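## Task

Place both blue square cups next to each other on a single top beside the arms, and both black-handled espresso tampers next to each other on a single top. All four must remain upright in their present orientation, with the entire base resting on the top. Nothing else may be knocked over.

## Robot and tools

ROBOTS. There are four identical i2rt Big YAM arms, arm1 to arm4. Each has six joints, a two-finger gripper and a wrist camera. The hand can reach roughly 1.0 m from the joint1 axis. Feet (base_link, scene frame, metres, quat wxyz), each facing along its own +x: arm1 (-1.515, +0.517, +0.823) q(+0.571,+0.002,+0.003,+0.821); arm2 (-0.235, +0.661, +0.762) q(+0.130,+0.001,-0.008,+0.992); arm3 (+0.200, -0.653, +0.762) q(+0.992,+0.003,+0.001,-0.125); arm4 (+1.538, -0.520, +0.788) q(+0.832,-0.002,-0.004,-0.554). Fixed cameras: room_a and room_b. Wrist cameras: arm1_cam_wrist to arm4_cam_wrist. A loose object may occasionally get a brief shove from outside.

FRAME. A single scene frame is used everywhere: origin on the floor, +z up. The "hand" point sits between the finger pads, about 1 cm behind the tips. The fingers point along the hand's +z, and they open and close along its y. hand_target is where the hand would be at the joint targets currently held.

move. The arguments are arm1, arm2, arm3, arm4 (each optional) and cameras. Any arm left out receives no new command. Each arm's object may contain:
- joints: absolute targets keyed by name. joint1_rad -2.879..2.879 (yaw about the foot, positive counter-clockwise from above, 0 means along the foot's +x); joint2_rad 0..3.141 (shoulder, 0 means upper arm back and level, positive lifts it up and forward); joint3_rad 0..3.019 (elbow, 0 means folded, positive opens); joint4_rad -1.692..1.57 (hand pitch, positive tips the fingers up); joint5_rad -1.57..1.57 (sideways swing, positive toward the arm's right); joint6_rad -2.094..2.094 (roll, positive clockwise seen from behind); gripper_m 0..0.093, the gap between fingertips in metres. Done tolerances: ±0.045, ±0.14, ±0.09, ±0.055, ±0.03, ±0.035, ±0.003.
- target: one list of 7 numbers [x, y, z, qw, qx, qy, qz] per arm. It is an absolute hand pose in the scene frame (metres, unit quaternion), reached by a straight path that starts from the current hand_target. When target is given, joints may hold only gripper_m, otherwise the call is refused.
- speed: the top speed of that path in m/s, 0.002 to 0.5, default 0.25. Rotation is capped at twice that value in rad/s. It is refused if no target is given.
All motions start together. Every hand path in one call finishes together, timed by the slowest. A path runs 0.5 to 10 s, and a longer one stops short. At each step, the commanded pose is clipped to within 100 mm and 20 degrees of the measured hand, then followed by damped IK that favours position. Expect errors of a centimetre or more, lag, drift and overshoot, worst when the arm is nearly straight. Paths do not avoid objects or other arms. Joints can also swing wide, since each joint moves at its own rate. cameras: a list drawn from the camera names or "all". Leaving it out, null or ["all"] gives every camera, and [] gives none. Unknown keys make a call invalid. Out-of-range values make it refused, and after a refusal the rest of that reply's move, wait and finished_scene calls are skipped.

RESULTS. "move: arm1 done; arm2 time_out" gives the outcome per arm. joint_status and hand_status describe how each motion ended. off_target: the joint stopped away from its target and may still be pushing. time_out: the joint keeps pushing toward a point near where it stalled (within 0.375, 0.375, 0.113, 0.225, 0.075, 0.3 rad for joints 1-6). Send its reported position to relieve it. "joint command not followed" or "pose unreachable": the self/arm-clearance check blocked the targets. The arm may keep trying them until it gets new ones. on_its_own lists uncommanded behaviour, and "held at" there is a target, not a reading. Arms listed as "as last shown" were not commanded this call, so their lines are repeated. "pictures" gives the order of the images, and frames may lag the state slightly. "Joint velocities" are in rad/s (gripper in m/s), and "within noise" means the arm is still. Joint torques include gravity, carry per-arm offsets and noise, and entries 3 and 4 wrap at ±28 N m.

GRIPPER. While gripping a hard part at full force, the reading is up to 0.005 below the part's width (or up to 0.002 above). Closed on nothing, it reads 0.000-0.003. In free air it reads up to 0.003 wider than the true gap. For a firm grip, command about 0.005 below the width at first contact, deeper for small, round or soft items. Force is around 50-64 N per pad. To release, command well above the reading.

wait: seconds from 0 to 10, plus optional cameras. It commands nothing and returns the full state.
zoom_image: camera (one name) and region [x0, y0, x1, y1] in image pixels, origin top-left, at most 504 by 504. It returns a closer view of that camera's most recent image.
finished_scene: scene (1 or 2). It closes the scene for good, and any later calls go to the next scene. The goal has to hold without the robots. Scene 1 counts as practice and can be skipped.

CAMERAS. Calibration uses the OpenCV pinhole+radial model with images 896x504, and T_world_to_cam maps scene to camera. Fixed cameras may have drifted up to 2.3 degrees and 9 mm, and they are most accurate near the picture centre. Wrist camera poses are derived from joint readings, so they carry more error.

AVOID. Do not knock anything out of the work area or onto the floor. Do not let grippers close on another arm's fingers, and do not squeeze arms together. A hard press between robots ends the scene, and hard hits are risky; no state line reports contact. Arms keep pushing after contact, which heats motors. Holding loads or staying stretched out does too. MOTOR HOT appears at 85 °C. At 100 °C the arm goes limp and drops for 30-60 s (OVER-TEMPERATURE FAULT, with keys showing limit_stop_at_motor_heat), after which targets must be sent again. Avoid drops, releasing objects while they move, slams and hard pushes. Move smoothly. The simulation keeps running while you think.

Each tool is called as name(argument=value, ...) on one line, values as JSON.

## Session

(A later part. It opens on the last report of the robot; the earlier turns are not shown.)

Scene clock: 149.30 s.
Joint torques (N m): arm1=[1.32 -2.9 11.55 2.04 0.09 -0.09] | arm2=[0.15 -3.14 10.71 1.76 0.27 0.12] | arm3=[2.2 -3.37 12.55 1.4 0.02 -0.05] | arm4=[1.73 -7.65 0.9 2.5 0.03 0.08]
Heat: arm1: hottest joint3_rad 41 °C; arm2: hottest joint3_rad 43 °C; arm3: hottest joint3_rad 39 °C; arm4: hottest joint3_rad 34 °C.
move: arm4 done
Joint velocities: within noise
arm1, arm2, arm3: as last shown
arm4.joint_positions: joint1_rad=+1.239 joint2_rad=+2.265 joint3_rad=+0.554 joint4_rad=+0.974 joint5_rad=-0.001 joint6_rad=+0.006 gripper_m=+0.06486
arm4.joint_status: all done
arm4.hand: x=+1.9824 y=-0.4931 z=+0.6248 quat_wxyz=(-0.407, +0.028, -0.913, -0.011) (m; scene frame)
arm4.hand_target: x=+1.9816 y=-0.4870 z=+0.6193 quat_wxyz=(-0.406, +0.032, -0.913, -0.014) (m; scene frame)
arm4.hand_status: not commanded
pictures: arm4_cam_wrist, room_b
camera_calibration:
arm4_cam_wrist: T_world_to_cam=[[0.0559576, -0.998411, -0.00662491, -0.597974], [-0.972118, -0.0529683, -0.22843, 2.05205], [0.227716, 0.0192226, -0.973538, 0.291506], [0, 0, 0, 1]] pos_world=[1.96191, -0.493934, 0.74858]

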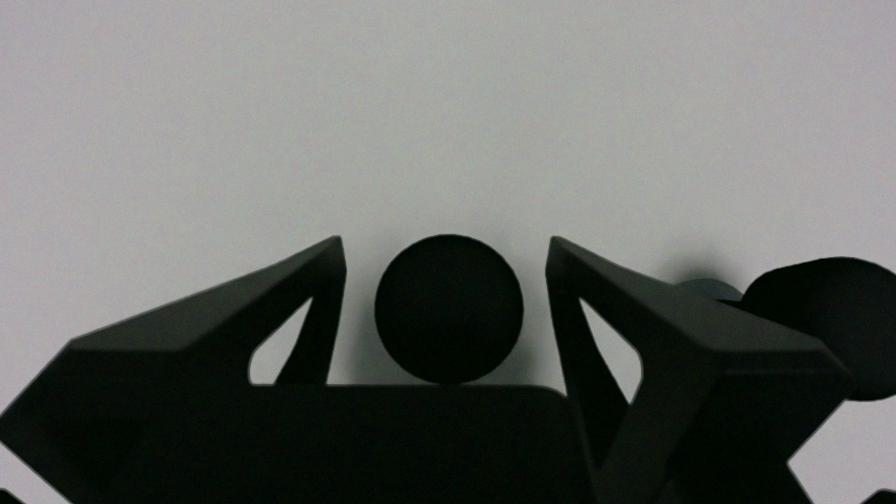

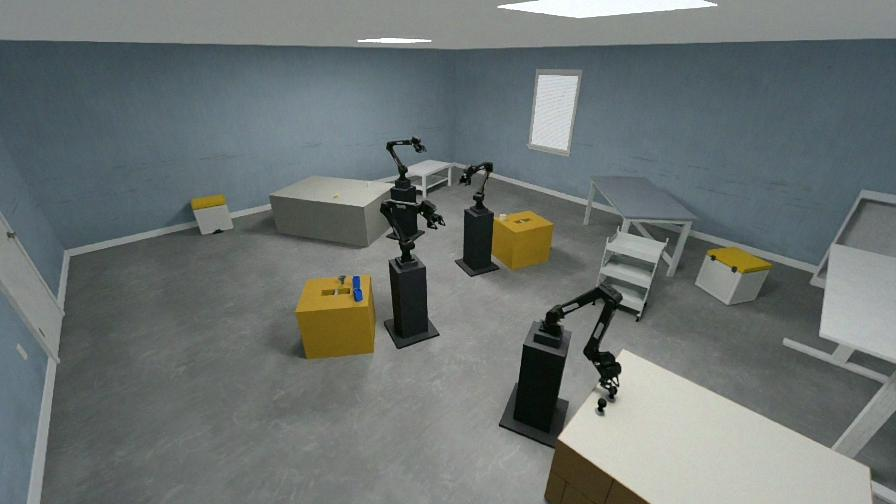

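move(arm4={"target":[1.965,-0.49,0.76,0.4065,-0.0319,0.9130,0.0142],"speed":0.1}, cameras=["arm4_cam_wrist","room_b"])

zoom_image(camera="room_b", region=[570, 370, 640, 430])

zoom_image(camera="room_b", region=[290, 260, 390, 320])

Scene clock: 154.07 s.
Joint torques (N m): arm1=[0.44 -2.26 11.75 1.91 0.14 -0.11] | arm2=[0.85 -3.49 10.8 1.7 0.26 0.13] | arm3=[2.2 -3.37 12.55 1.4 0.01 -0.05] | arm4=[0.73 -7.65 3.63 1.54 -0.1 0.01]
Heat: arm1: hottest joint3_rad 41 °C; arm2: hottest joint3_rad 43 °C; arm3: hottest joint3_rad 39 °C; arm4: hottest joint3_rad 34 °C.
move: arm4 done
Joint velocities: within noise
arm1, arm3: as last shown
arm2.joint_positions: joint1_rad=+2.150 joint2_rad=+0.791 joint3_rad=+0.888 joint4_rad=-0.497 joint5_rad=+0.010 joint6_rad=-0.003 gripper_m=+0.07492
arm2.joint_status: not commanded
arm2.hand: x=-0.1086 y=+0.2641 z=+1.1448 quat_wxyz=(+0.441, +0.493, +0.677, -0.322) (m; scene frame)
arm2.hand_target: x=-0.1031 y=+0.2630 z=+1.1478 quat_wxyz=(+0.444, +0.491, +0.678, -0.319) (m; scene frame)
arm2.hand_status: not commanded
arm4.joint_positions: joint1_rad=+1.239 joint2_rad=+1.699 joint3_rad=+0.427 joint4_rad=+0.536 joint5_rad=-0.004 joint6_rad=+0.006 gripper_m=+0.06489
arm4.joint_status: not commanded
arm4.hand: x=+1.9691 y=-0.4925 z=+0.7574 quat_wxyz=(-0.407, +0.028, -0.913, -0.012) (m; scene frame)
arm4.hand_target: x=+1.9651 y=-0.4901 z=+0.7598 quat_wxyz=(-0.407, +0.032, -0.913, -0.014) (m; scene frame)
arm4.hand_status: done (0.005 m and 0.5 deg from the pose sent, 0.136 m and 0.6 deg at the start)
pictures: arm4_cam_wrist, room_b
camera_calibration:
arm4_cam_wrist: T_world_to_cam=[[0.0579074, -0.998287, -0.00838753, -0.598232], [-0.971778, -0.0544412, -0.229529, 2.0689], [0.228679, 0.0214422, -0.973266, 0.422625], [0, 0, 0, 1]] pos_world=[1.94851, -0.493636, 0.881181]

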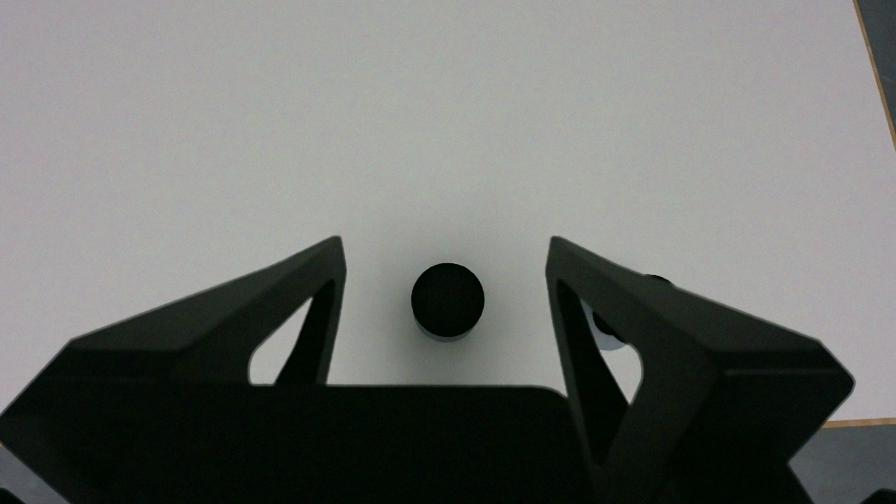

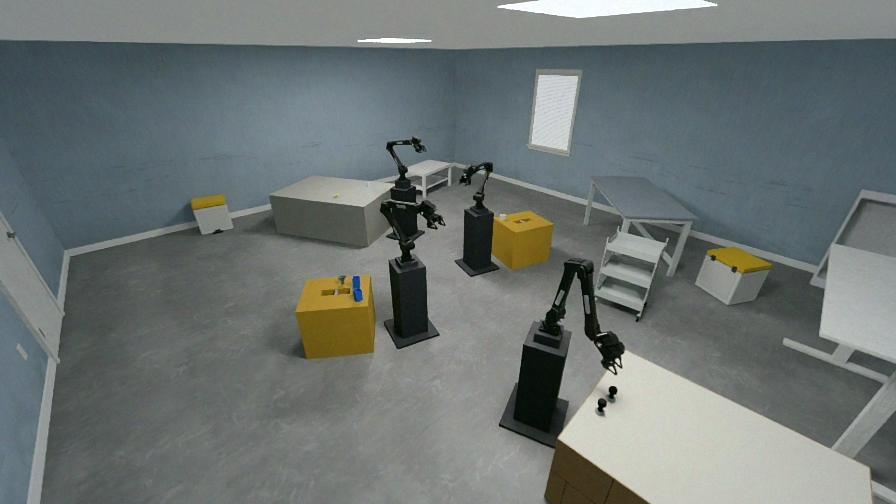

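Scaled by 7.200 from the camera's 896x504 image, which has a finer 1280x720 frame.

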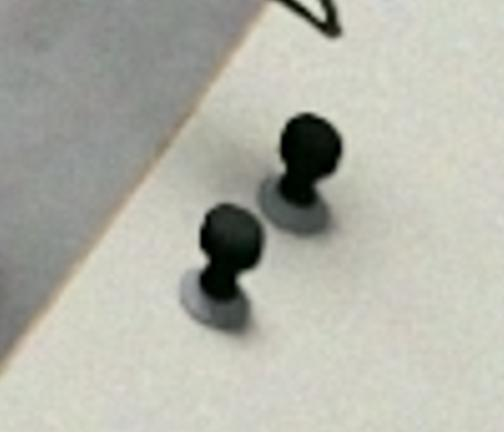

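Scaled by 5.040 from the camera's 896x504 image, which has a finer 1280x720 frame.

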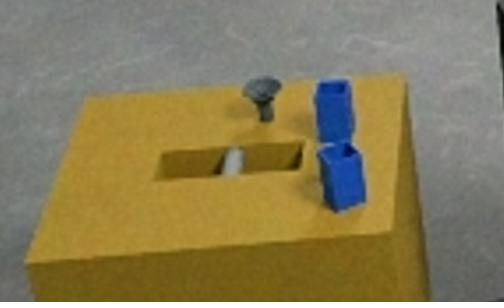

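finished_scene(scene=2)

The scene is finished: the task was done.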